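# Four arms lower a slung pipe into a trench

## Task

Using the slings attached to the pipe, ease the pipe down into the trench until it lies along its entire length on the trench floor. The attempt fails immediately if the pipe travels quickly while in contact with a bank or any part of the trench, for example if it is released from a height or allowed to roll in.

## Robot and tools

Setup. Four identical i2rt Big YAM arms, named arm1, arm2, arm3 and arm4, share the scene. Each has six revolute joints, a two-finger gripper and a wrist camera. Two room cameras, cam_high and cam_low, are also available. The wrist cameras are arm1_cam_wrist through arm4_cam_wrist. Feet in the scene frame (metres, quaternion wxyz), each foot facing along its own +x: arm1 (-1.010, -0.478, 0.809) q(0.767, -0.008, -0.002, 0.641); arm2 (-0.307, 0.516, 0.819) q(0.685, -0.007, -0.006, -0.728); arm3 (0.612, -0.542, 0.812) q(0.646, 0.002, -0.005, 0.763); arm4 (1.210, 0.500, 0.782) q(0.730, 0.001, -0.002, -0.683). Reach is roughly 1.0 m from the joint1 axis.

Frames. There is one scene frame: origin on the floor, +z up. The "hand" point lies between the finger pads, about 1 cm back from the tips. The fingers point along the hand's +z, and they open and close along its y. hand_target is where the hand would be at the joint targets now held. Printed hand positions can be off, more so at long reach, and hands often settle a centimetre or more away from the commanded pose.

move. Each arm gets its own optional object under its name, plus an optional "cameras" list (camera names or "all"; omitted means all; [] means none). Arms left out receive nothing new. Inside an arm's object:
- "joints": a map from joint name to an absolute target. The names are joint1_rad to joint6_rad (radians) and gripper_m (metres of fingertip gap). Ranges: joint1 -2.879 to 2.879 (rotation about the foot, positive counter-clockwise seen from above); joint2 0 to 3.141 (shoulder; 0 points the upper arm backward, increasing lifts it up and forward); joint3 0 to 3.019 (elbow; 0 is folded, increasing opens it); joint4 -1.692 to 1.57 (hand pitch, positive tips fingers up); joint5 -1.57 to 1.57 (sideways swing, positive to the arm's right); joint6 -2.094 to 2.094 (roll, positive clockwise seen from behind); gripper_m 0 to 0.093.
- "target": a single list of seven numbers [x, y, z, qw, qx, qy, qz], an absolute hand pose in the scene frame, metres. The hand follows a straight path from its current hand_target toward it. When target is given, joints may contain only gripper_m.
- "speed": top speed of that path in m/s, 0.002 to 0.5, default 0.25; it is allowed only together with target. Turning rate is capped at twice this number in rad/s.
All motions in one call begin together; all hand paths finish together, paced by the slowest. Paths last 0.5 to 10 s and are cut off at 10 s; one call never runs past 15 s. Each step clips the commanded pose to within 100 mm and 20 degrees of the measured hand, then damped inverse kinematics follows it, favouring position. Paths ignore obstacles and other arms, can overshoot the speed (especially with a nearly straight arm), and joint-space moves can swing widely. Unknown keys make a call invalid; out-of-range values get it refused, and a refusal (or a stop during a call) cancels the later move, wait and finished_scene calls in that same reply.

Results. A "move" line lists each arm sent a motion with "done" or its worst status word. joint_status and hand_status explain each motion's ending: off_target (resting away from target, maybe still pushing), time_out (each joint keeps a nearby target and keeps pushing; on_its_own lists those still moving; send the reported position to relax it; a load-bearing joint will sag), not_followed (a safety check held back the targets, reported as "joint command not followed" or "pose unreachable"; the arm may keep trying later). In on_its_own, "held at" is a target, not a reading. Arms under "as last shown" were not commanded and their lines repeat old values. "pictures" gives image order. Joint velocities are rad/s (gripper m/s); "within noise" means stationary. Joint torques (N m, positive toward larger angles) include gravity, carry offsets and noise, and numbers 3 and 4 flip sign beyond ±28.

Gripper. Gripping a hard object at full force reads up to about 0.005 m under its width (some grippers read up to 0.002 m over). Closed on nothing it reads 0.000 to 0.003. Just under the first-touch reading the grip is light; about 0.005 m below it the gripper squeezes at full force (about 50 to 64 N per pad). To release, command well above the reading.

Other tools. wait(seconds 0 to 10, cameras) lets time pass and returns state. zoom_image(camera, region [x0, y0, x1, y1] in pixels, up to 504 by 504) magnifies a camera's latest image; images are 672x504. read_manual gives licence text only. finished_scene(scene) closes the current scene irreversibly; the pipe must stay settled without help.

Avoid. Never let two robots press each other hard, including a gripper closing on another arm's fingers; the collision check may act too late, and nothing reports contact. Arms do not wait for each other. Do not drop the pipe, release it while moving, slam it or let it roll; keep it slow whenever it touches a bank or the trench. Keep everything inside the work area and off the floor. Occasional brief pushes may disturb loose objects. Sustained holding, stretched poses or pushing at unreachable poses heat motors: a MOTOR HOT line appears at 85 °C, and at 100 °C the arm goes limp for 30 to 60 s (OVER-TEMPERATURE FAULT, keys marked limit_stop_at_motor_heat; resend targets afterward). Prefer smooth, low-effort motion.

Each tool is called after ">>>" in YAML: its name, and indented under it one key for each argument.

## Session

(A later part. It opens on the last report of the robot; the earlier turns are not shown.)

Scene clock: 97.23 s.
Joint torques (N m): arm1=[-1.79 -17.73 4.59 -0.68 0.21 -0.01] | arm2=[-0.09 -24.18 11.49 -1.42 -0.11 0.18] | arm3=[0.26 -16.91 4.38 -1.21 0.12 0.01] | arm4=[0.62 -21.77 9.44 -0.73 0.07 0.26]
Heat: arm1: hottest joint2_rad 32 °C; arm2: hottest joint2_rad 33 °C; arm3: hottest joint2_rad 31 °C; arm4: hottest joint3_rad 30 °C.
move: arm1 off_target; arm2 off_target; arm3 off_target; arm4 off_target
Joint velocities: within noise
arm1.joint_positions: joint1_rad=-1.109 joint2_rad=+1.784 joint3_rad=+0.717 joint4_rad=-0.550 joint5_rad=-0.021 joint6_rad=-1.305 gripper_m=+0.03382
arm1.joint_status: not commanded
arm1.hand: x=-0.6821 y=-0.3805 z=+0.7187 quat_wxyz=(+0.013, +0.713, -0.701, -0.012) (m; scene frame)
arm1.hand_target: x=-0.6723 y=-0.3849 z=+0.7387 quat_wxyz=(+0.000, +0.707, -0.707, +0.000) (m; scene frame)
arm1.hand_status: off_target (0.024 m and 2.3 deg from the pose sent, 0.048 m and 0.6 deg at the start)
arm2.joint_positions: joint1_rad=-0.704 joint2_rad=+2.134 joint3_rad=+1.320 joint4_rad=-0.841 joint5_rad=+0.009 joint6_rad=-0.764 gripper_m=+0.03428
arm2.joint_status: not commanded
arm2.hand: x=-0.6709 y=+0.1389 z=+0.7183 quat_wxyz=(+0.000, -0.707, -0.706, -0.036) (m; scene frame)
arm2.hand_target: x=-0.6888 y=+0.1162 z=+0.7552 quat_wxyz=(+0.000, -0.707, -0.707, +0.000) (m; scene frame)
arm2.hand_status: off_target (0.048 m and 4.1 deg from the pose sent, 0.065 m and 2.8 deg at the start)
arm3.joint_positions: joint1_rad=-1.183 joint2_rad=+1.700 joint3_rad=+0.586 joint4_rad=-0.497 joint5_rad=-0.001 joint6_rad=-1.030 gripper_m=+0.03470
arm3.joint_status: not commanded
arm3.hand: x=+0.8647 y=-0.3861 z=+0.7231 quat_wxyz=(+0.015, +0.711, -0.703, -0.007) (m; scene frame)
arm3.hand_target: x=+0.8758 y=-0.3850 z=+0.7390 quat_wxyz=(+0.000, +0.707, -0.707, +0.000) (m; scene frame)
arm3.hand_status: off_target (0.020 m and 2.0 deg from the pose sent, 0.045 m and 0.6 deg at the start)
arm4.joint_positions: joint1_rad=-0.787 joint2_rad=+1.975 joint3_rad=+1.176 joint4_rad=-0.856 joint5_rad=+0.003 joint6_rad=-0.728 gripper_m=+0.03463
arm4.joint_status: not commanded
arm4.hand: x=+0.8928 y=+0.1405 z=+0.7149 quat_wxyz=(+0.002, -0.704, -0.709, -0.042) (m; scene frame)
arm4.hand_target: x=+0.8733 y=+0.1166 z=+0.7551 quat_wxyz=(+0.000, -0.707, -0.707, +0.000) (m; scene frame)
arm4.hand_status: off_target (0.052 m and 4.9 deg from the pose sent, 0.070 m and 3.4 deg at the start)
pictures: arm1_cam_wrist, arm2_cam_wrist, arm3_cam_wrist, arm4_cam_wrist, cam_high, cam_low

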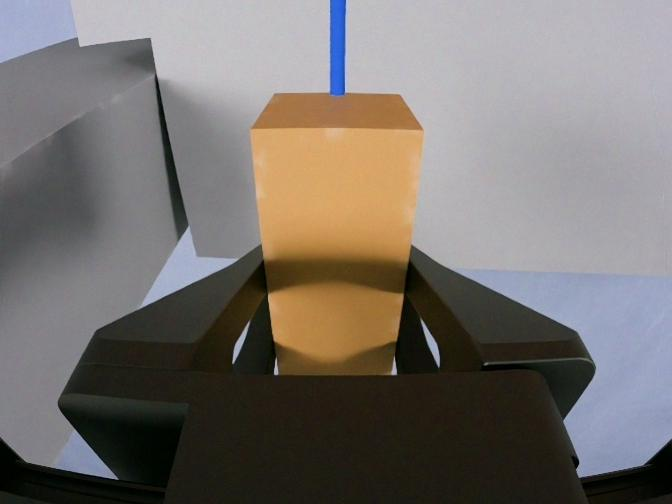

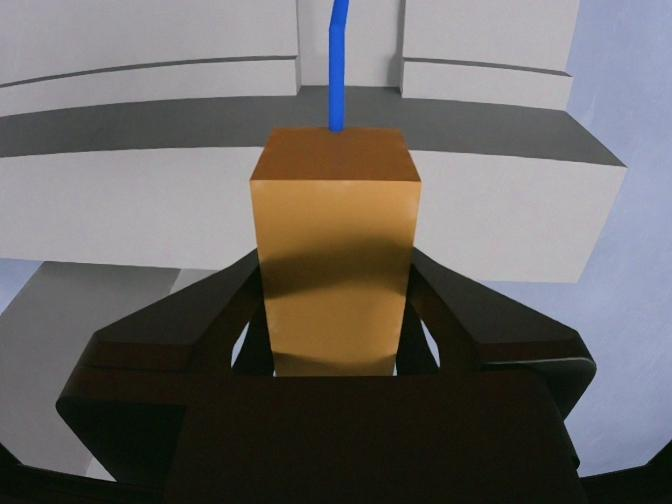

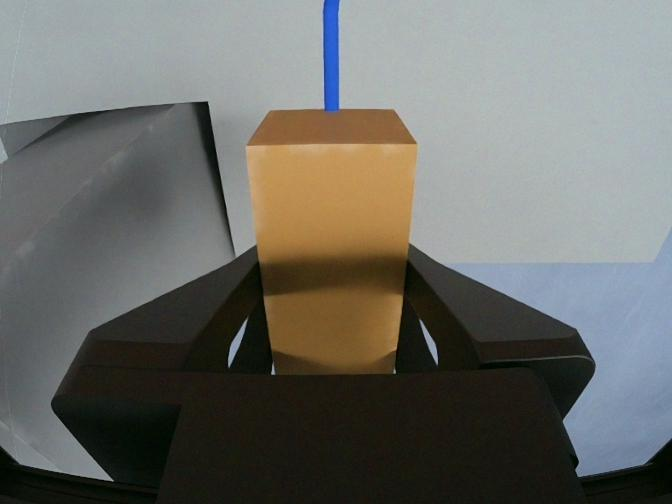

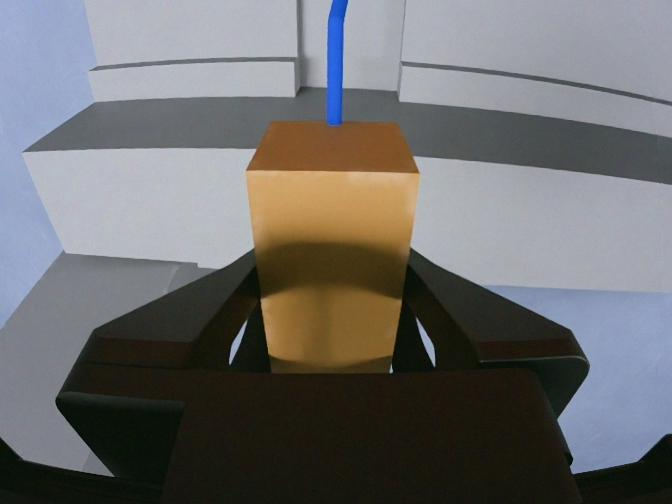

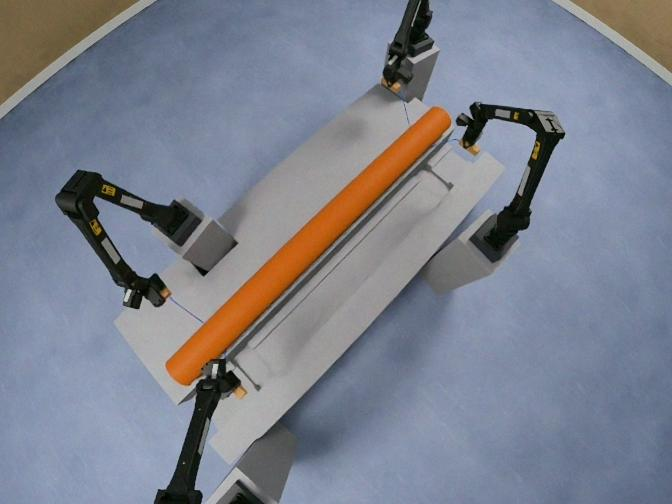

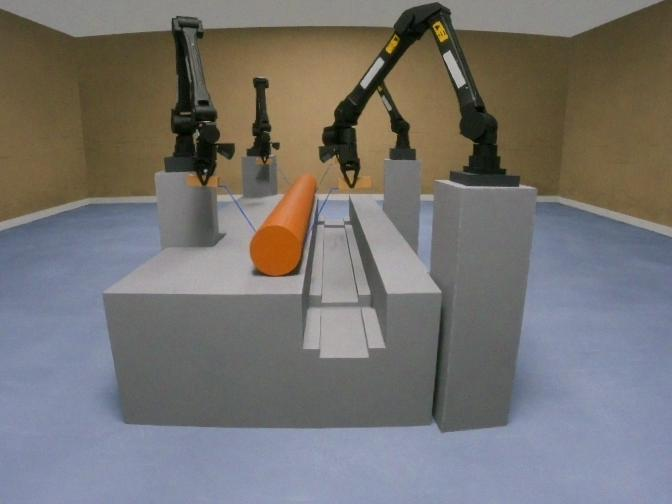

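>>> move:
  arm1: {"target":[-0.665,-0.385,0.79,0,0.7071,-0.7071,0],"speed":0.04}
  arm2: {"target":[-0.69,0.108,0.81,0,0.7071,0.7071,0],"speed":0.04}
  arm3: {"target":[0.884,-0.385,0.79,0,0.7071,-0.7071,0],"speed":0.04}
  arm4: {"target":[0.865,0.108,0.814,0,0.7071,0.7071,0],"speed":0.04}

>>> zoom_image:
  camera: "cam_low"
  region: [90, 160, 460, 430]

Scene clock: 102.33 s.
Joint torques (N m): arm1=[-2.37 -16.85 8.25 -1.42 0.67 -0.08] | arm2=[-1.55 -29.68 12.33 -3.04 0.08 0.04] | arm3=[-0.62 -17.9 6.78 -2.03 0.56 -0.1] | arm4=[-0.79 -27.75 10.26 -2.59 0.26 0.11]
Heat: arm1: hottest joint2_rad 32 °C; arm2: hottest joint2_rad 34 °C; arm3: hottest joint2_rad 31 °C; arm4: hottest joint3_rad 31 °C.
move: arm1 off_target; arm2 off_target; arm3 off_target; arm4 off_target
Joint velocities: within noise
arm1.joint_positions: joint1_rad=-1.105 joint2_rad=+1.678 joint3_rad=+0.722 joint4_rad=-0.692 joint5_rad=-0.029 joint6_rad=-1.300 gripper_m=+0.03382
arm1.joint_status: not commanded
arm1.hand: x=-0.6933 y=-0.3804 z=+0.7549 quat_wxyz=(+0.025, +0.712, -0.701, -0.023) (m; scene frame)
arm1.hand_target: x=-0.6664 y=-0.3851 z=+0.7880 quat_wxyz=(+0.000, +0.707, -0.707, +0.001) (m; scene frame)
arm1.hand_status: off_target (0.045 m and 4.0 deg from the pose sent, 0.073 m and 2.3 deg at the start)
arm2.joint_positions: joint1_rad=-0.679 joint2_rad=+2.118 joint3_rad=+1.351 joint4_rad=-0.912 joint5_rad=+0.006 joint6_rad=-0.741 gripper_m=+0.03428
arm2.joint_status: not commanded
arm2.hand: x=-0.6625 y=+0.1278 z=+0.7356 quat_wxyz=(+0.000, -0.706, -0.707, -0.047) (m; scene frame)
arm2.hand_target: x=-0.6877 y=+0.1105 z=+0.8069 quat_wxyz=(+0.000, -0.707, -0.707, +0.001) (m; scene frame)
arm2.hand_status: off_target (0.082 m and 5.4 deg from the pose sent, 0.099 m and 4.1 deg at the start)
arm3.joint_positions: joint1_rad=-1.182 joint2_rad=+1.588 joint3_rad=+0.614 joint4_rad=-0.659 joint5_rad=-0.010 joint6_rad=-1.029 gripper_m=+0.03470
arm3.joint_status: not commanded
arm3.hand: x=+0.8631 y=-0.3852 z=+0.7611 quat_wxyz=(+0.024, +0.711, -0.703, -0.014) (m; scene frame)
arm3.hand_target: x=+0.8833 y=-0.3849 z=+0.7878 quat_wxyz=(+0.000, +0.707, -0.707, +0.001) (m; scene frame)
arm3.hand_status: off_target (0.036 m and 3.3 deg from the pose sent, 0.070 m and 2.0 deg at the start)
arm4.joint_positions: joint1_rad=-0.767 joint2_rad=+1.970 joint3_rad=+1.240 joint4_rad=-0.943 joint5_rad=+0.000 joint6_rad=-0.715 gripper_m=+0.03463
arm4.joint_status: not commanded
arm4.hand: x=+0.8925 y=+0.1246 z=+0.7354 quat_wxyz=(+0.001, -0.701, -0.711, -0.051) (m; scene frame)
arm4.hand_target: x=+0.8677 y=+0.1106 z=+0.8096 quat_wxyz=(+0.000, -0.707, -0.707, +0.001) (m; scene frame)
arm4.hand_status: off_target (0.085 m and 5.9 deg from the pose sent, 0.108 m and 4.9 deg at the start)
pictures: arm1_cam_wrist, arm2_cam_wrist, arm3_cam_wrist, arm4_cam_wrist, cam_high, cam_low

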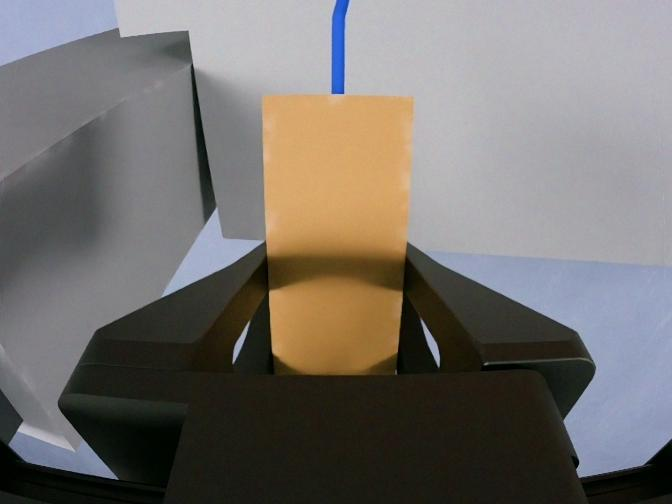

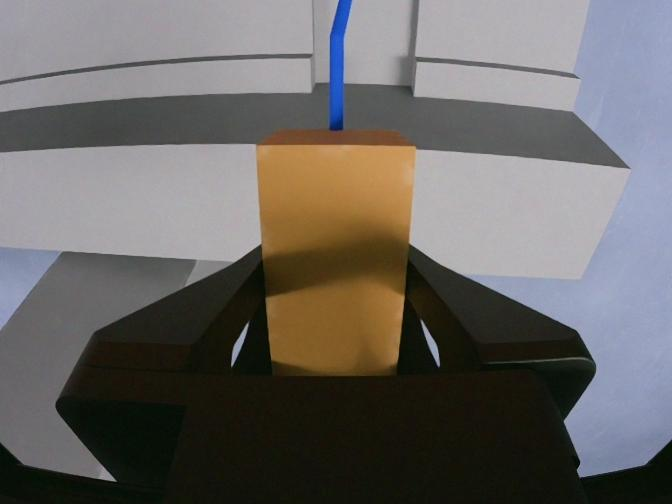

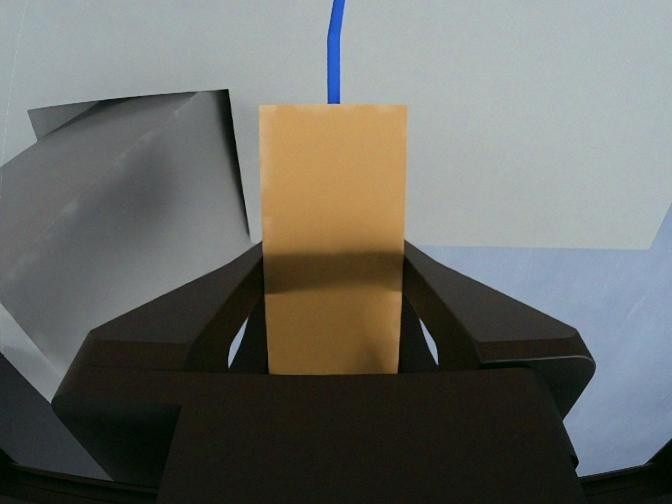

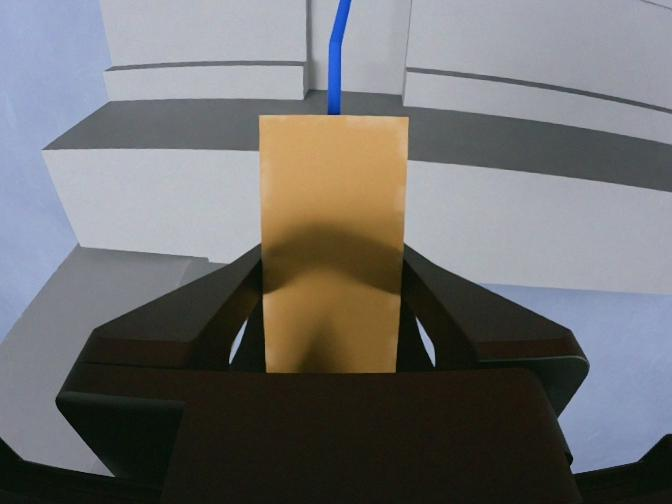

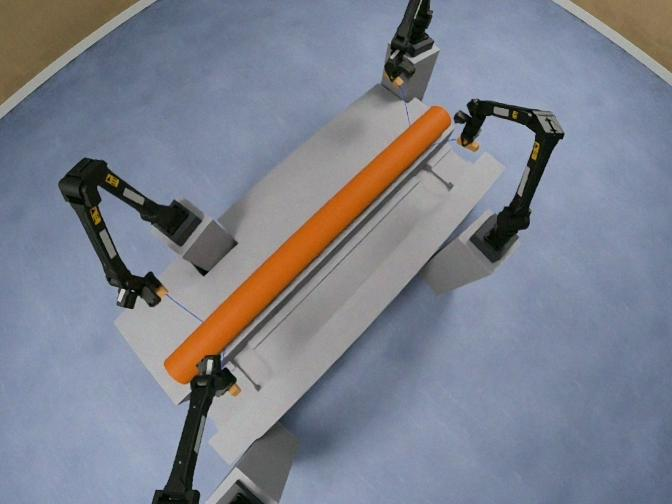

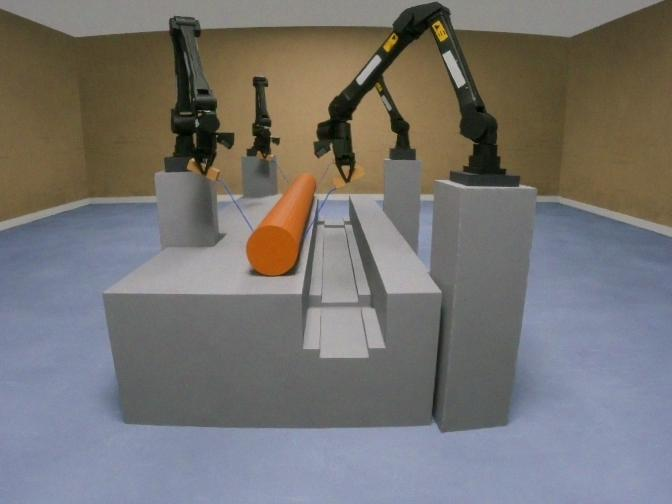

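Scaled by 1.362.

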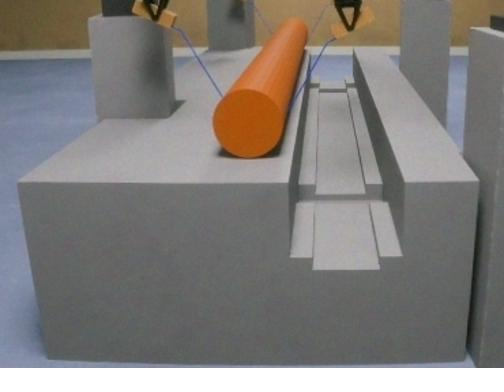

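>>> move:
  arm1: {"target":[-0.655,-0.385,0.83,0,0.7071,-0.7071,0],"speed":0.04}
  arm2: {"target":[-0.695,0.10,0.86,0,0.7071,0.7071,0],"speed":0.04}
  arm3: {"target":[0.889,-0.385,0.825,0,0.7071,-0.7071,0],"speed":0.04}
  arm4: {"target":[0.86,0.10,0.86,0,0.7071,0.7071,0],"speed":0.04}
  cameras: ["cam_high","cam_low"]

>>> zoom_image:
  camera: "cam_low"
  region: [90, 160, 460, 430]

Scene clock: 107.87 s.
Joint torques (N m): arm1=[-3.31 -17.55 10.06 -1.43 0.7 -0.18] | arm2=[-0.79 -30.74 13.9 -3.23 0.11 0.02] | arm3=[-1.14 -17.96 8.55 -2.1 0.61 -0.17] | arm4=[-1.03 -28.92 11.51 -2.78 0.31 0.11]
Heat: arm1: hottest joint2_rad 32 °C; arm2: hottest joint2_rad 36 °C; arm3: hottest joint2_rad 31 °C; arm4: hottest joint3_rad 31 °C.
move: arm1 off_target; arm2 off_target; arm3 off_target; arm4 off_target
Joint velocities: within noise
arm1.joint_positions: joint1_rad=-1.105 joint2_rad=+1.615 joint3_rad=+0.768 joint4_rad=-0.821 joint5_rad=-0.028 joint6_rad=-1.299 gripper_m=+0.03382
arm1.joint_status: not commanded
arm1.hand: x=-0.6896 y=-0.3790 z=+0.7875 quat_wxyz=(+0.034, +0.711, -0.701, -0.028) (m; scene frame)
arm1.hand_target: x=-0.6571 y=-0.3852 z=+0.8281 quat_wxyz=(+0.000, +0.707, -0.708, +0.001) (m; scene frame)
arm1.hand_status: off_target (0.055 m and 5.1 deg from the pose sent, 0.084 m and 4.0 deg at the start)
arm2.joint_positions: joint1_rad=-0.673 joint2_rad=+2.081 joint3_rad=+1.411 joint4_rad=-1.028 joint5_rad=+0.005 joint6_rad=-0.736 gripper_m=+0.03428
arm2.joint_status: not commanded
arm2.hand: x=-0.6660 y=+0.1198 z=+0.7737 quat_wxyz=(+0.001, -0.705, -0.707, -0.057) (m; scene frame)
arm2.hand_target: x=-0.6916 y=+0.1034 z=+0.8561 quat_wxyz=(+0.001, -0.707, -0.707, +0.001) (m; scene frame)
arm2.hand_status: off_target (0.093 m and 6.5 deg from the pose sent, 0.132 m and 5.5 deg at the start)
arm3.joint_positions: joint1_rad=-1.182 joint2_rad=+1.515 joint3_rad=+0.643 joint4_rad=-0.780 joint5_rad=-0.010 joint6_rad=-1.029 gripper_m=+0.03470
arm3.joint_status: not commanded
arm3.hand: x=+0.8617 y=-0.3863 z=+0.7892 quat_wxyz=(+0.033, +0.711, -0.702, -0.017) (m; scene frame)
arm3.hand_target: x=+0.8877 y=-0.3851 z=+0.8224 quat_wxyz=(+0.000, +0.707, -0.707, +0.001) (m; scene frame)
arm3.hand_status: off_target (0.045 m and 4.3 deg from the pose sent, 0.069 m and 3.3 deg at the start)
arm4.joint_positions: joint1_rad=-0.762 joint2_rad=+1.943 joint3_rad=+1.308 joint4_rad=-1.054 joint5_rad=-0.001 joint6_rad=-0.710 gripper_m=+0.03463
arm4.joint_status: not commanded
arm4.hand: x=+0.8881 y=+0.1149 z=+0.7693 quat_wxyz=(+0.002, -0.701, -0.711, -0.059) (m; scene frame)
arm4.hand_target: x=+0.8636 y=+0.1034 z=+0.8545 quat_wxyz=(+0.001, -0.707, -0.707, +0.001) (m; scene frame)
arm4.hand_status: off_target (0.096 m and 6.9 deg from the pose sent, 0.131 m and 5.9 deg at the start)
pictures: cam_high, cam_low

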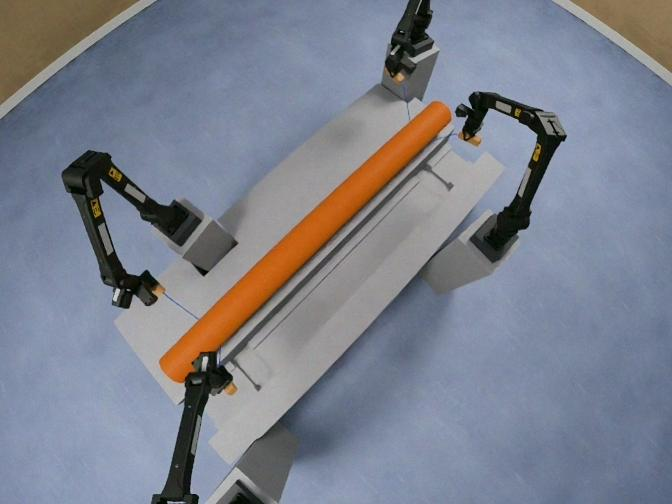

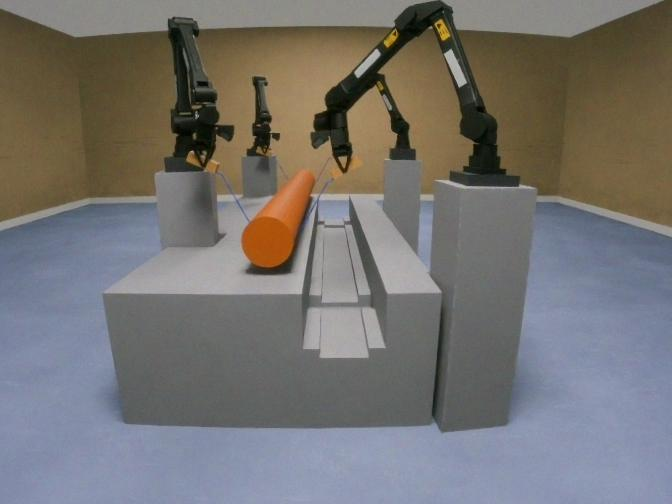

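Scaled by 1.362.

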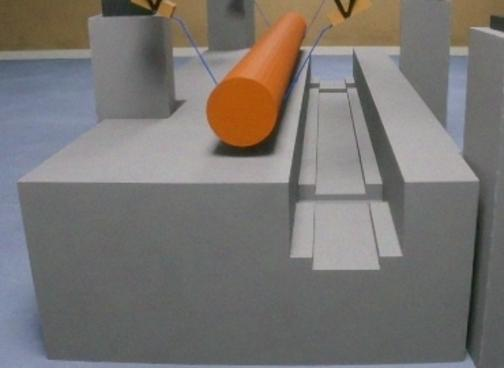

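>>> move:
  arm1: {"target":[-0.65,-0.28,0.85,0,0.7071,-0.7071,0],"speed":0.08}
  arm2: {"target":[-0.695,0.21,0.86,0,0.7071,0.7071,0],"speed":0.08}
  arm3: {"target":[0.892,-0.28,0.845,0,0.7071,-0.7071,0],"speed":0.08}
  arm4: {"target":[0.86,0.21,0.86,0,0.7071,0.7071,0],"speed":0.08}
  cameras: ["cam_high","cam_low"]

>>> zoom_image:
  camera: "cam_low"
  region: [90, 160, 460, 430]

Scene clock: 114.67 s.
Joint torques (N m): arm1=[-2.78 -15.74 11.45 -1.35 0.51 -0.02] | arm2=[-3.72 -27.58 9.39 -1.58 0.22 -0.11] | arm3=[-0.5 -18.9 9.25 -1.96 0.44 0] | arm4=[-2.32 -25.41 7.62 -1.14 0.43 -0.17]
Heat: arm1: hottest joint2_rad 32 °C; arm2: hottest joint2_rad 38 °C; arm3: hottest joint2_rad 31 °C; arm4: hottest joint3_rad 33 °C.
move: arm1 off_target; arm2 off_target; arm3 off_target; arm4 off_target
Joint velocities: within noise
arm1.joint_positions: joint1_rad=-0.867 joint2_rad=+1.639 joint3_rad=+0.909 joint4_rad=-0.908 joint5_rad=-0.028 joint6_rad=-1.071 gripper_m=+0.03382
arm1.joint_status: not commanded
arm1.hand: x=-0.6806 y=-0.2819 z=+0.8154 quat_wxyz=(+0.027, +0.715, -0.698, -0.014) (m; scene frame)
arm1.hand_target: x=-0.6517 y=-0.2807 z=+0.8495 quat_wxyz=(+0.000, +0.707, -0.707, +0.001) (m; scene frame)
arm1.hand_status: off_target (0.046 m and 3.7 deg from the pose sent, 0.124 m and 5.1 deg at the start)
arm2.joint_positions: joint1_rad=-0.793 joint2_rad=+1.906 joint3_rad=+1.215 joint4_rad=-0.986 joint5_rad=+0.007 joint6_rad=-0.872 gripper_m=+0.03428
arm2.joint_status: not commanded
arm2.hand: x=-0.6690 y=+0.2028 z=+0.8033 quat_wxyz=(-0.006, -0.700, -0.713, -0.047) (m; scene frame)
arm2.hand_target: x=-0.6930 y=+0.2107 z=+0.8565 quat_wxyz=(+0.001, -0.707, -0.707, -0.001) (m; scene frame)
arm2.hand_status: off_target (0.063 m and 5.5 deg from the pose sent, 0.128 m and 6.5 deg at the start)
arm3.joint_positions: joint1_rad=-0.956 joint2_rad=+1.612 joint3_rad=+0.843 joint4_rad=-0.868 joint5_rad=-0.009 joint6_rad=-0.812 gripper_m=+0.03470
arm3.joint_status: not commanded
arm3.hand: x=+0.8697 y=-0.2860 z=+0.8106 quat_wxyz=(+0.028, +0.714, -0.699, -0.007) (m; scene frame)
arm3.hand_target: x=+0.8909 y=-0.2806 z=+0.8437 quat_wxyz=(+0.000, +0.707, -0.707, +0.000) (m; scene frame)
arm3.hand_status: off_target (0.041 m and 3.6 deg from the pose sent, 0.124 m and 4.3 deg at the start)
arm4.joint_positions: joint1_rad=-0.900 joint2_rad=+1.761 joint3_rad=+1.123 joint4_rad=-1.038 joint5_rad=-0.002 joint6_rad=-0.844 gripper_m=+0.03463
arm4.joint_status: not commanded
arm4.hand: x=+0.8827 y=+0.2035 z=+0.7989 quat_wxyz=(-0.006, -0.703, -0.709, -0.053) (m; scene frame)
arm4.hand_target: x=+0.8620 y=+0.2105 z=+0.8555 quat_wxyz=(+0.002, -0.707, -0.707, +0.000) (m; scene frame)
arm4.hand_status: off_target (0.065 m and 6.1 deg from the pose sent, 0.134 m and 6.9 deg at the start)
pictures: cam_high, cam_low

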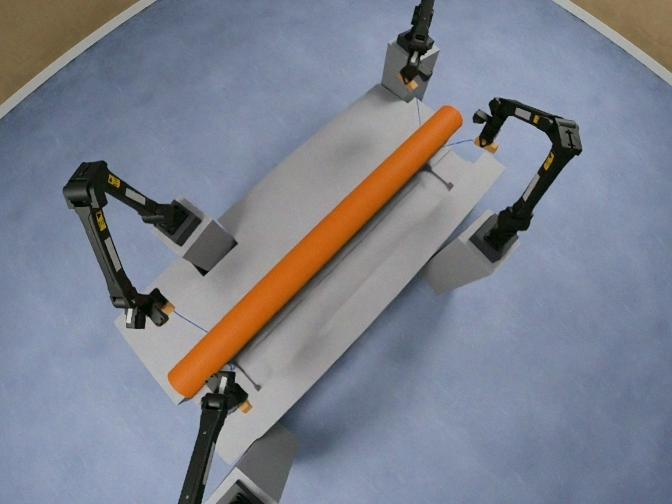

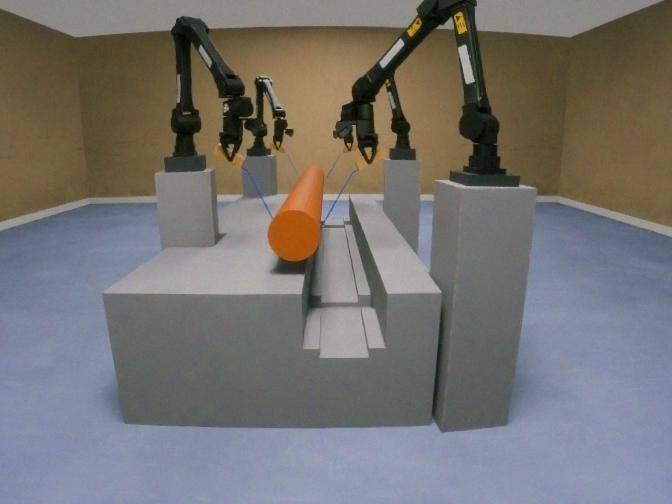

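Scaled by 1.362.

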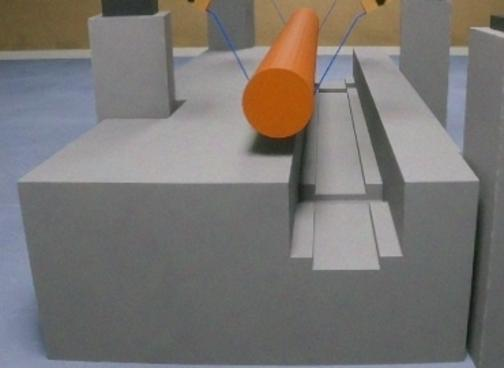

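>>> move:
  arm1: {"target":[-0.65,-0.155,0.85,0,0.7071,-0.7071,0],"speed":0.08}
  arm2: {"target":[-0.695,0.345,0.84,0,0.7071,0.7071,0],"speed":0.08}
  arm3: {"target":[0.892,-0.155,0.85,0,0.7071,-0.7071,0],"speed":0.08}
  arm4: {"target":[0.86,0.345,0.84,0,0.7071,0.7071,0],"speed":0.08}

>>> zoom_image:
  camera: "cam_low"
  region: [200, 140, 470, 380]

Scene clock: 123.53 s.
Joint torques (N m): arm1=[-2.78 -20.6 11.43 -1.46 0.47 0] | arm2=[-4.19 -22.18 8.47 -1.4 0.55 -0.08] | arm3=[-0.56 -25.64 9.43 -2.36 0.39 0.01] | arm4=[-2.55 -20.01 7.47 -0.9 0.74 -0.14]
Heat: arm1: hottest joint3_rad 34 °C; arm2: hottest joint2_rad 39 °C; arm3: hottest joint2_rad 32 °C; arm4: hottest joint3_rad 33 °C.
move: arm1 off_target; arm2 off_target; arm3 off_target; arm4 off_target
Joint velocities: within noise
arm1.joint_positions: joint1_rad=-0.637 joint2_rad=+1.810 joint3_rad=+1.132 joint4_rad=-0.955 joint5_rad=-0.028 joint6_rad=-0.844 gripper_m=+0.03383
arm1.joint_status: not commanded
arm1.hand: x=-0.6789 y=-0.1598 z=+0.8079 quat_wxyz=(+0.029, +0.717, -0.697, -0.007) (m; scene frame)
arm1.hand_target: x=-0.6517 y=-0.1563 z=+0.8493 quat_wxyz=(-0.001, +0.707, -0.707, +0.000) (m; scene frame)
arm1.hand_status: off_target (0.051 m and 3.8 deg from the pose sent, 0.135 m and 3.7 deg at the start)
arm2.joint_positions: joint1_rad=-1.038 joint2_rad=+1.760 joint3_rad=+0.980 joint4_rad=-0.880 joint5_rad=+0.001 joint6_rad=-1.125 gripper_m=+0.03428
arm2.joint_status: not commanded
arm2.hand: x=-0.6720 y=+0.3302 z=+0.7997 quat_wxyz=(-0.019, -0.697, -0.716, -0.035) (m; scene frame)
arm2.hand_target: x=-0.6935 y=+0.3449 z=+0.8374 quat_wxyz=(+0.001, -0.707, -0.707, -0.001) (m; scene frame)
arm2.hand_status: off_target (0.049 m and 4.8 deg from the pose sent, 0.149 m and 5.5 deg at the start)
arm3.joint_positions: joint1_rad=-0.766 joint2_rad=+1.834 joint3_rad=+1.130 joint4_rad=-0.940 joint5_rad=-0.010 joint6_rad=-0.622 gripper_m=+0.03470
arm3.joint_status: not commanded
arm3.hand: x=+0.8707 y=-0.1630 z=+0.8025 quat_wxyz=(+0.032, +0.714, -0.699, -0.001) (m; scene frame)
arm3.hand_target: x=+0.8908 y=-0.1562 z=+0.8482 quat_wxyz=(+0.000, +0.707, -0.707, +0.000) (m; scene frame)
arm3.hand_status: off_target (0.053 m and 3.9 deg from the pose sent, 0.139 m and 3.6 deg at the start)
arm4.joint_positions: joint1_rad=-1.171 joint2_rad=+1.596 joint3_rad=+0.891 joint4_rad=-0.957 joint5_rad=-0.012 joint6_rad=-1.119 gripper_m=+0.03463
arm4.joint_status: not commanded
arm4.hand: x=+0.8817 y=+0.3330 z=+0.7963 quat_wxyz=(-0.023, -0.701, -0.711, -0.042) (m; scene frame)
arm4.hand_target: x=+0.8616 y=+0.3447 z=+0.8369 quat_wxyz=(+0.001, -0.708, -0.707, -0.001) (m; scene frame)
arm4.hand_status: off_target (0.050 m and 5.5 deg from the pose sent, 0.149 m and 6.1 deg at the start)
pictures: arm1_cam_wrist, arm2_cam_wrist, arm3_cam_wrist, arm4_cam_wrist, cam_high, cam_low

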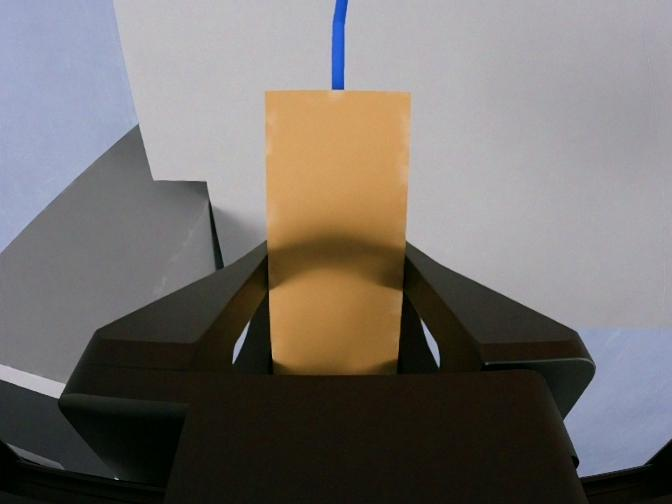

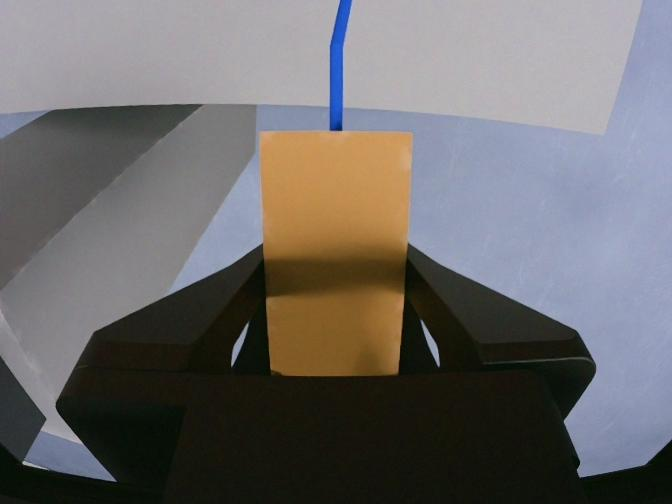

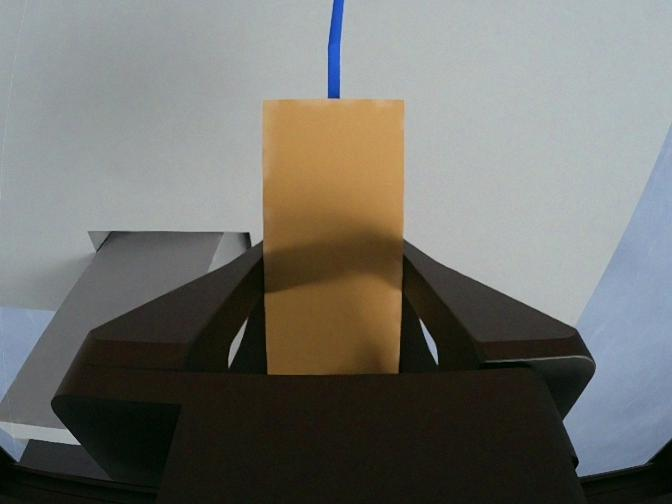

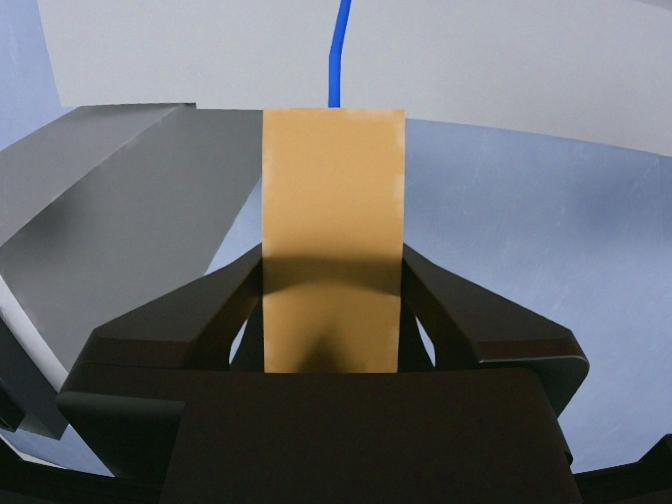

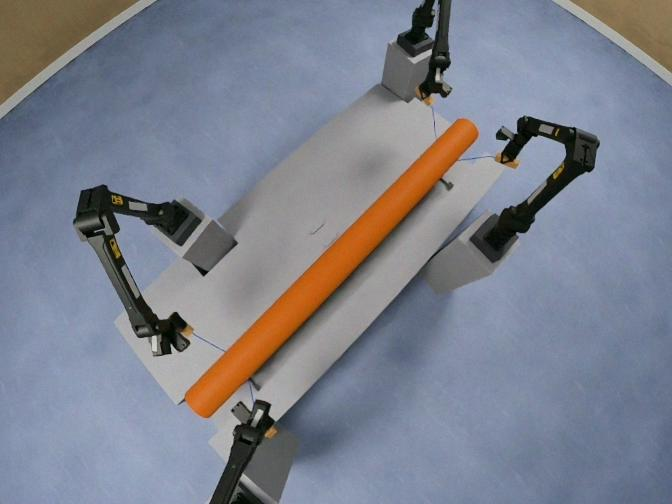

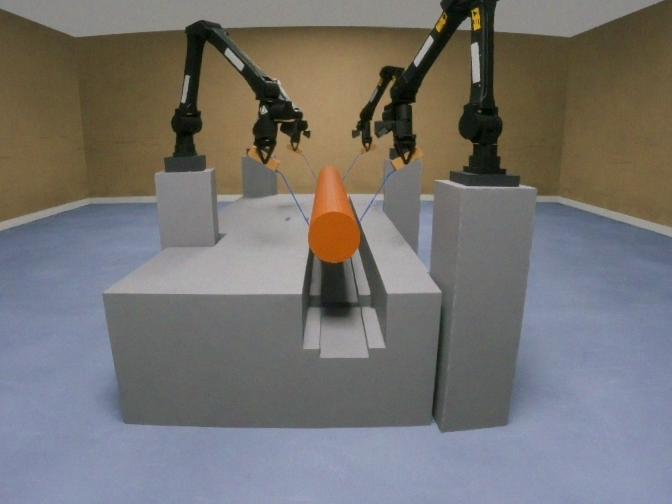

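Scaled by 1.867.

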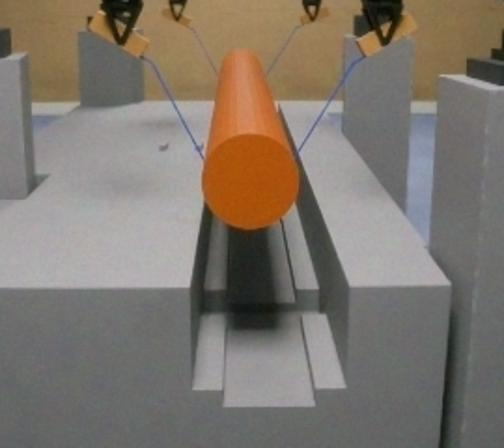

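>>> move:
  arm1: {"target":[-0.65,-0.13,0.76,0,0.7071,-0.7071,0],"speed":0.06}
  arm2: {"target":[-0.695,0.372,0.75,0,0.7071,0.7071,0],"speed":0.06}
  arm3: {"target":[0.892,-0.13,0.765,0,0.7071,-0.7071,0],"speed":0.06}
  arm4: {"target":[0.86,0.372,0.753,0,0.7071,0.7071,0],"speed":0.06}

>>> zoom_image:
  camera: "cam_low"
  region: [200, 140, 470, 380]

Scene clock: 132.10 s.
Joint torques (N m): arm1=[-3.08 -21.42 8.98 -0.47 0.46 -0.01] | arm2=[-4.66 -19.96 6.17 -1.1 0.53 -0.08] | arm3=[-0.38 -27.28 7.31 -1.44 0.39 0.02] | arm4=[-3.31 -17.32 5.45 -0.55 0.69 -0.14]
Heat: arm1: hottest joint3_rad 34 °C; arm2: hottest joint2_rad 39 °C; arm3: hottest joint2_rad 32 °C; arm4: hottest joint3_rad 32 °C.
move: arm1 off_target; arm2 off_target; arm3 off_target; arm4 off_target
Joint velocities: within noise
arm1.joint_positions: joint1_rad=-0.601 joint2_rad=+1.992 joint3_rad=+1.140 joint4_rad=-0.790 joint5_rad=-0.028 joint6_rad=-0.805 gripper_m=+0.03383
arm1.joint_status: not commanded
arm1.hand: x=-0.6800 y=-0.1393 z=+0.7262 quat_wxyz=(+0.033, +0.715, -0.698, -0.006) (m; scene frame)
arm1.hand_target: x=-0.6511 y=-0.1310 z=+0.7600 quat_wxyz=(+0.000, +0.707, -0.707, +0.000) (m; scene frame)
arm1.hand_status: off_target (0.046 m and 4.1 deg from the pose sent, 0.063 m and 3.8 deg at the start)
arm2.joint_positions: joint1_rad=-1.093 joint2_rad=+1.893 joint3_rad=+0.900 joint4_rad=-0.634 joint5_rad=+0.001 joint6_rad=-1.190 gripper_m=+0.03428
arm2.joint_status: not commanded
arm2.hand: x=-0.6743 y=+0.3526 z=+0.7258 quat_wxyz=(-0.015, -0.694, -0.719, -0.019) (m; scene frame)
arm2.hand_target: x=-0.6939 y=+0.3717 z=+0.7485 quat_wxyz=(+0.001, -0.707, -0.707, -0.001) (m; scene frame)
arm2.hand_status: off_target (0.037 m and 3.5 deg from the pose sent, 0.069 m and 4.8 deg at the start)
arm3.joint_positions: joint1_rad=-0.741 joint2_rad=+2.015 joint3_rad=+1.149 joint4_rad=-0.782 joint5_rad=-0.010 joint6_rad=-0.595 gripper_m=+0.03470
arm3.joint_status: not commanded
arm3.hand: x=+0.8695 y=-0.1428 z=+0.7238 quat_wxyz=(+0.034, +0.713, -0.700, +0.001) (m; scene frame)
arm3.hand_target: x=+0.8911 y=-0.1311 z=+0.7637 quat_wxyz=(+0.000, +0.707, -0.707, +0.000) (m; scene frame)
arm3.hand_status: off_target (0.049 m and 4.1 deg from the pose sent, 0.054 m and 3.9 deg at the start)
arm4.joint_positions: joint1_rad=-1.231 joint2_rad=+1.711 joint3_rad=+0.788 joint4_rad=-0.703 joint5_rad=-0.012 joint6_rad=-1.190 gripper_m=+0.03463
arm4.joint_status: not commanded
arm4.hand: x=+0.8806 y=+0.3565 z=+0.7269 quat_wxyz=(-0.018, -0.698, -0.715, -0.024) (m; scene frame)
arm4.hand_target: x=+0.8610 y=+0.3717 z=+0.7513 quat_wxyz=(+0.001, -0.707, -0.707, -0.001) (m; scene frame)
arm4.hand_status: off_target (0.037 m and 3.7 deg from the pose sent, 0.062 m and 5.5 deg at the start)
pictures: arm1_cam_wrist, arm2_cam_wrist, arm3_cam_wrist, arm4_cam_wrist, cam_high, cam_low

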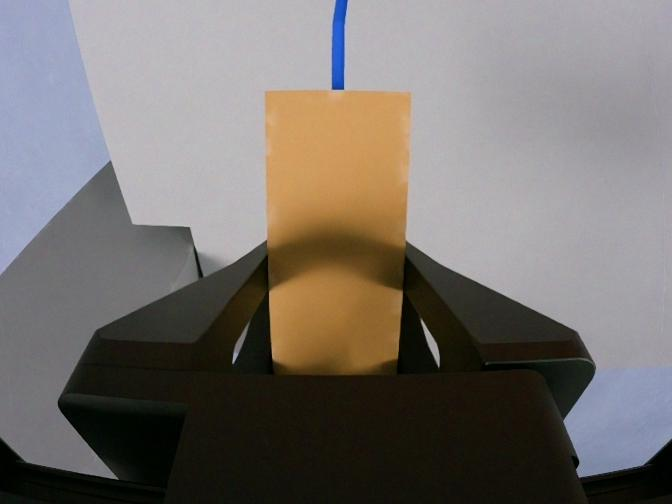

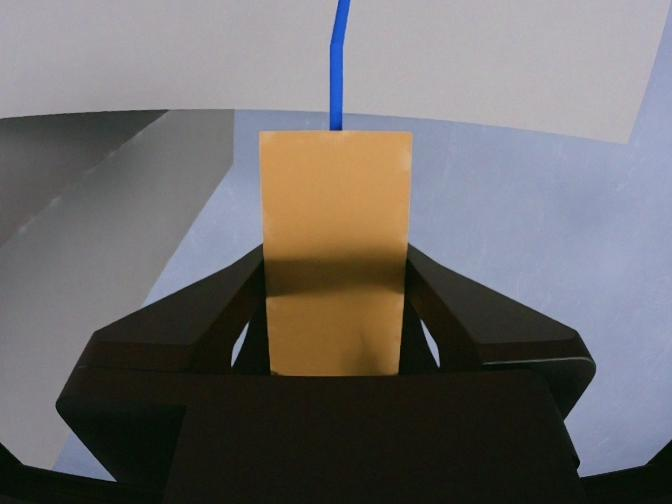

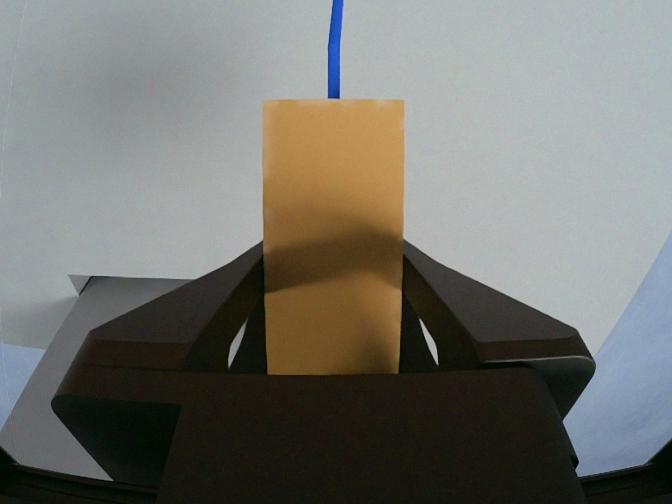

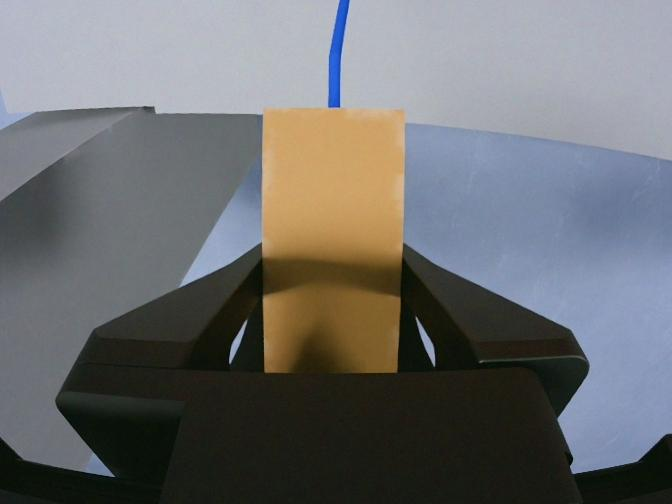

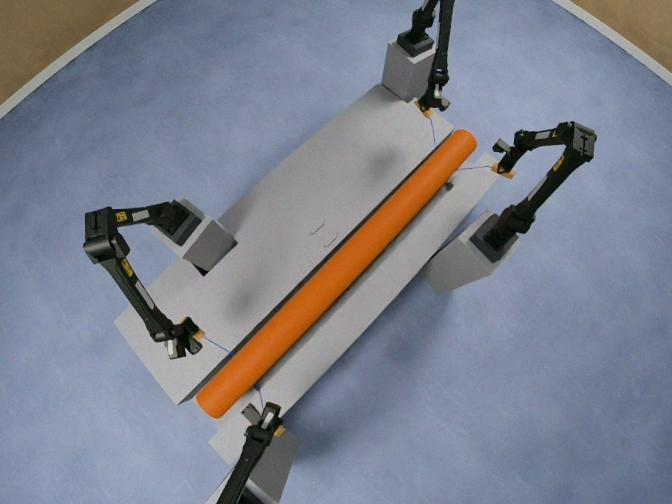

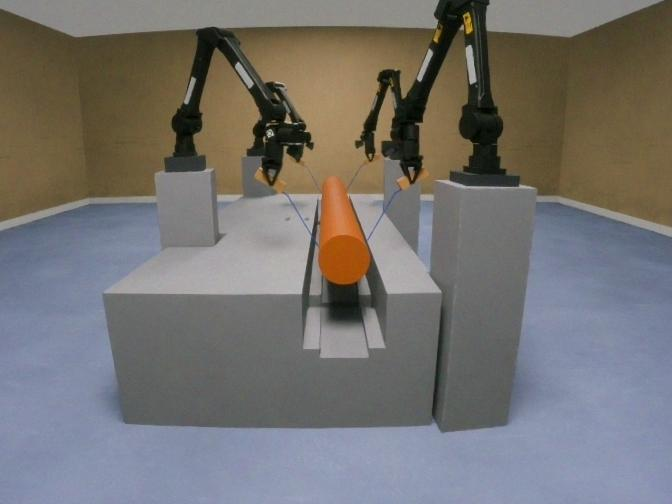

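Scaled by 1.867.

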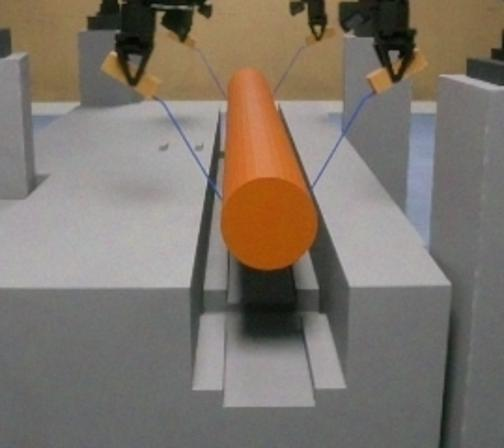

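>>> move:
  arm1: {"target":[-0.65,-0.129,0.675,0,0.7071,-0.7071,0],"speed":0.06}
  arm2: {"target":[-0.695,0.374,0.663,0,0.7071,0.7071,0],"speed":0.06}
  arm3: {"target":[0.892,-0.129,0.68,0,0.7071,-0.7071,0],"speed":0.06}
  arm4: {"target":[0.86,0.373,0.664,0,0.7071,0.7071,0],"speed":0.06}
  cameras: ["cam_high","cam_low"]

>>> zoom_image:
  camera: "cam_low"
  region: [200, 140, 470, 380]

Scene clock: 137.50 s.
Joint torques (N m): arm1=[-2.73 -22.48 6.46 -0.27 0.49 0.03] | arm2=[-4.6 -20.42 4.44 -1.05 0.52 -0.09] | arm3=[-0.32 -27.52 5.01 -1.22 0.37 0.03] | arm4=[-3.25 -18.32 3.02 -0.4 0.66 -0.09]
Heat: arm1: hottest joint3_rad 34 °C; arm2: hottest joint2_rad 38 °C; arm3: hottest joint2_rad 32 °C; arm4: hottest joint3_rad 32 °C.
move: arm1 off_target; arm2 off_target; arm3 off_target; arm4 off_target
Joint velocities: within noise
arm1.joint_positions: joint1_rad=-0.597 joint2_rad=+2.159 joint3_rad=+1.152 joint4_rad=-0.611 joint5_rad=-0.028 joint6_rad=-0.803 gripper_m=+0.03383
arm1.joint_status: not commanded
arm1.hand: x=-0.6750 y=-0.1332 z=+0.6497 quat_wxyz=(+0.022, +0.716, -0.697, -0.006) (m; scene frame)
arm1.hand_target: x=-0.6506 y=-0.1294 z=+0.6748 quat_wxyz=(+0.000, +0.707, -0.707, +0.000) (m; scene frame)
arm1.hand_status: off_target (0.036 m and 3.1 deg from the pose sent, 0.060 m and 4.1 deg at the start)
arm2.joint_positions: joint1_rad=-1.103 joint2_rad=+2.107 joint3_rad=+0.895 joint4_rad=-0.413 joint5_rad=+0.001 joint6_rad=-1.199 gripper_m=+0.03428
arm2.joint_status: not commanded
arm2.hand: x=-0.6697 y=+0.3575 z=+0.6410 quat_wxyz=(-0.015, -0.694, -0.719, -0.018) (m; scene frame)
arm2.hand_target: x=-0.6939 y=+0.3740 z=+0.6618 quat_wxyz=(+0.001, -0.707, -0.707, -0.001) (m; scene frame)
arm2.hand_status: off_target (0.037 m and 3.4 deg from the pose sent, 0.070 m and 3.5 deg at the start)
arm3.joint_positions: joint1_rad=-0.741 joint2_rad=+2.181 joint3_rad=+1.158 joint4_rad=-0.604 joint5_rad=-0.010 joint6_rad=-0.594 gripper_m=+0.03470
arm3.joint_status: not commanded
arm3.hand: x=+0.8726 y=-0.1377 z=+0.6472 quat_wxyz=(+0.024, +0.713, -0.700, -0.002) (m; scene frame)
arm3.hand_target: x=+0.8916 y=-0.1294 z=+0.6789 quat_wxyz=(+0.000, +0.707, -0.707, +0.000) (m; scene frame)
arm3.hand_status: off_target (0.039 m and 2.9 deg from the pose sent, 0.051 m and 4.1 deg at the start)
arm4.joint_positions: joint1_rad=-1.236 joint2_rad=+1.945 joint3_rad=+0.768 joint4_rad=-0.441 joint5_rad=-0.012 joint6_rad=-1.197 gripper_m=+0.03463
arm4.joint_status: not commanded
arm4.hand: x=+0.8809 y=+0.3579 z=+0.6408 quat_wxyz=(-0.017, -0.697, -0.716, -0.020) (m; scene frame)
arm4.hand_target: x=+0.8610 y=+0.3728 z=+0.6622 quat_wxyz=(+0.001, -0.707, -0.707, -0.001) (m; scene frame)
arm4.hand_status: off_target (0.035 m and 3.4 deg from the pose sent, 0.068 m and 3.7 deg at the start)
pictures: cam_high, cam_low

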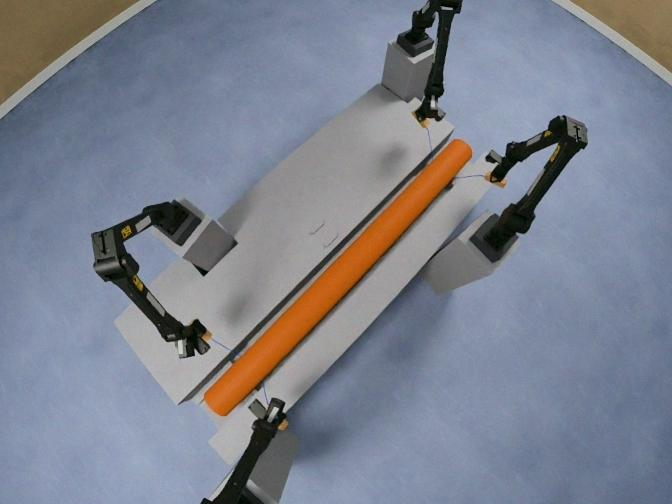

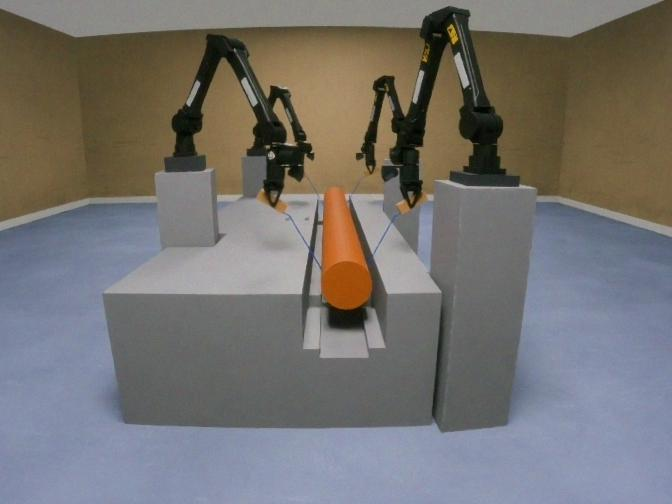

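Scaled by 1.867.

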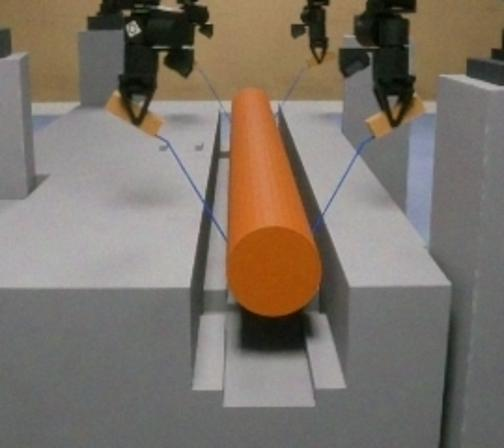

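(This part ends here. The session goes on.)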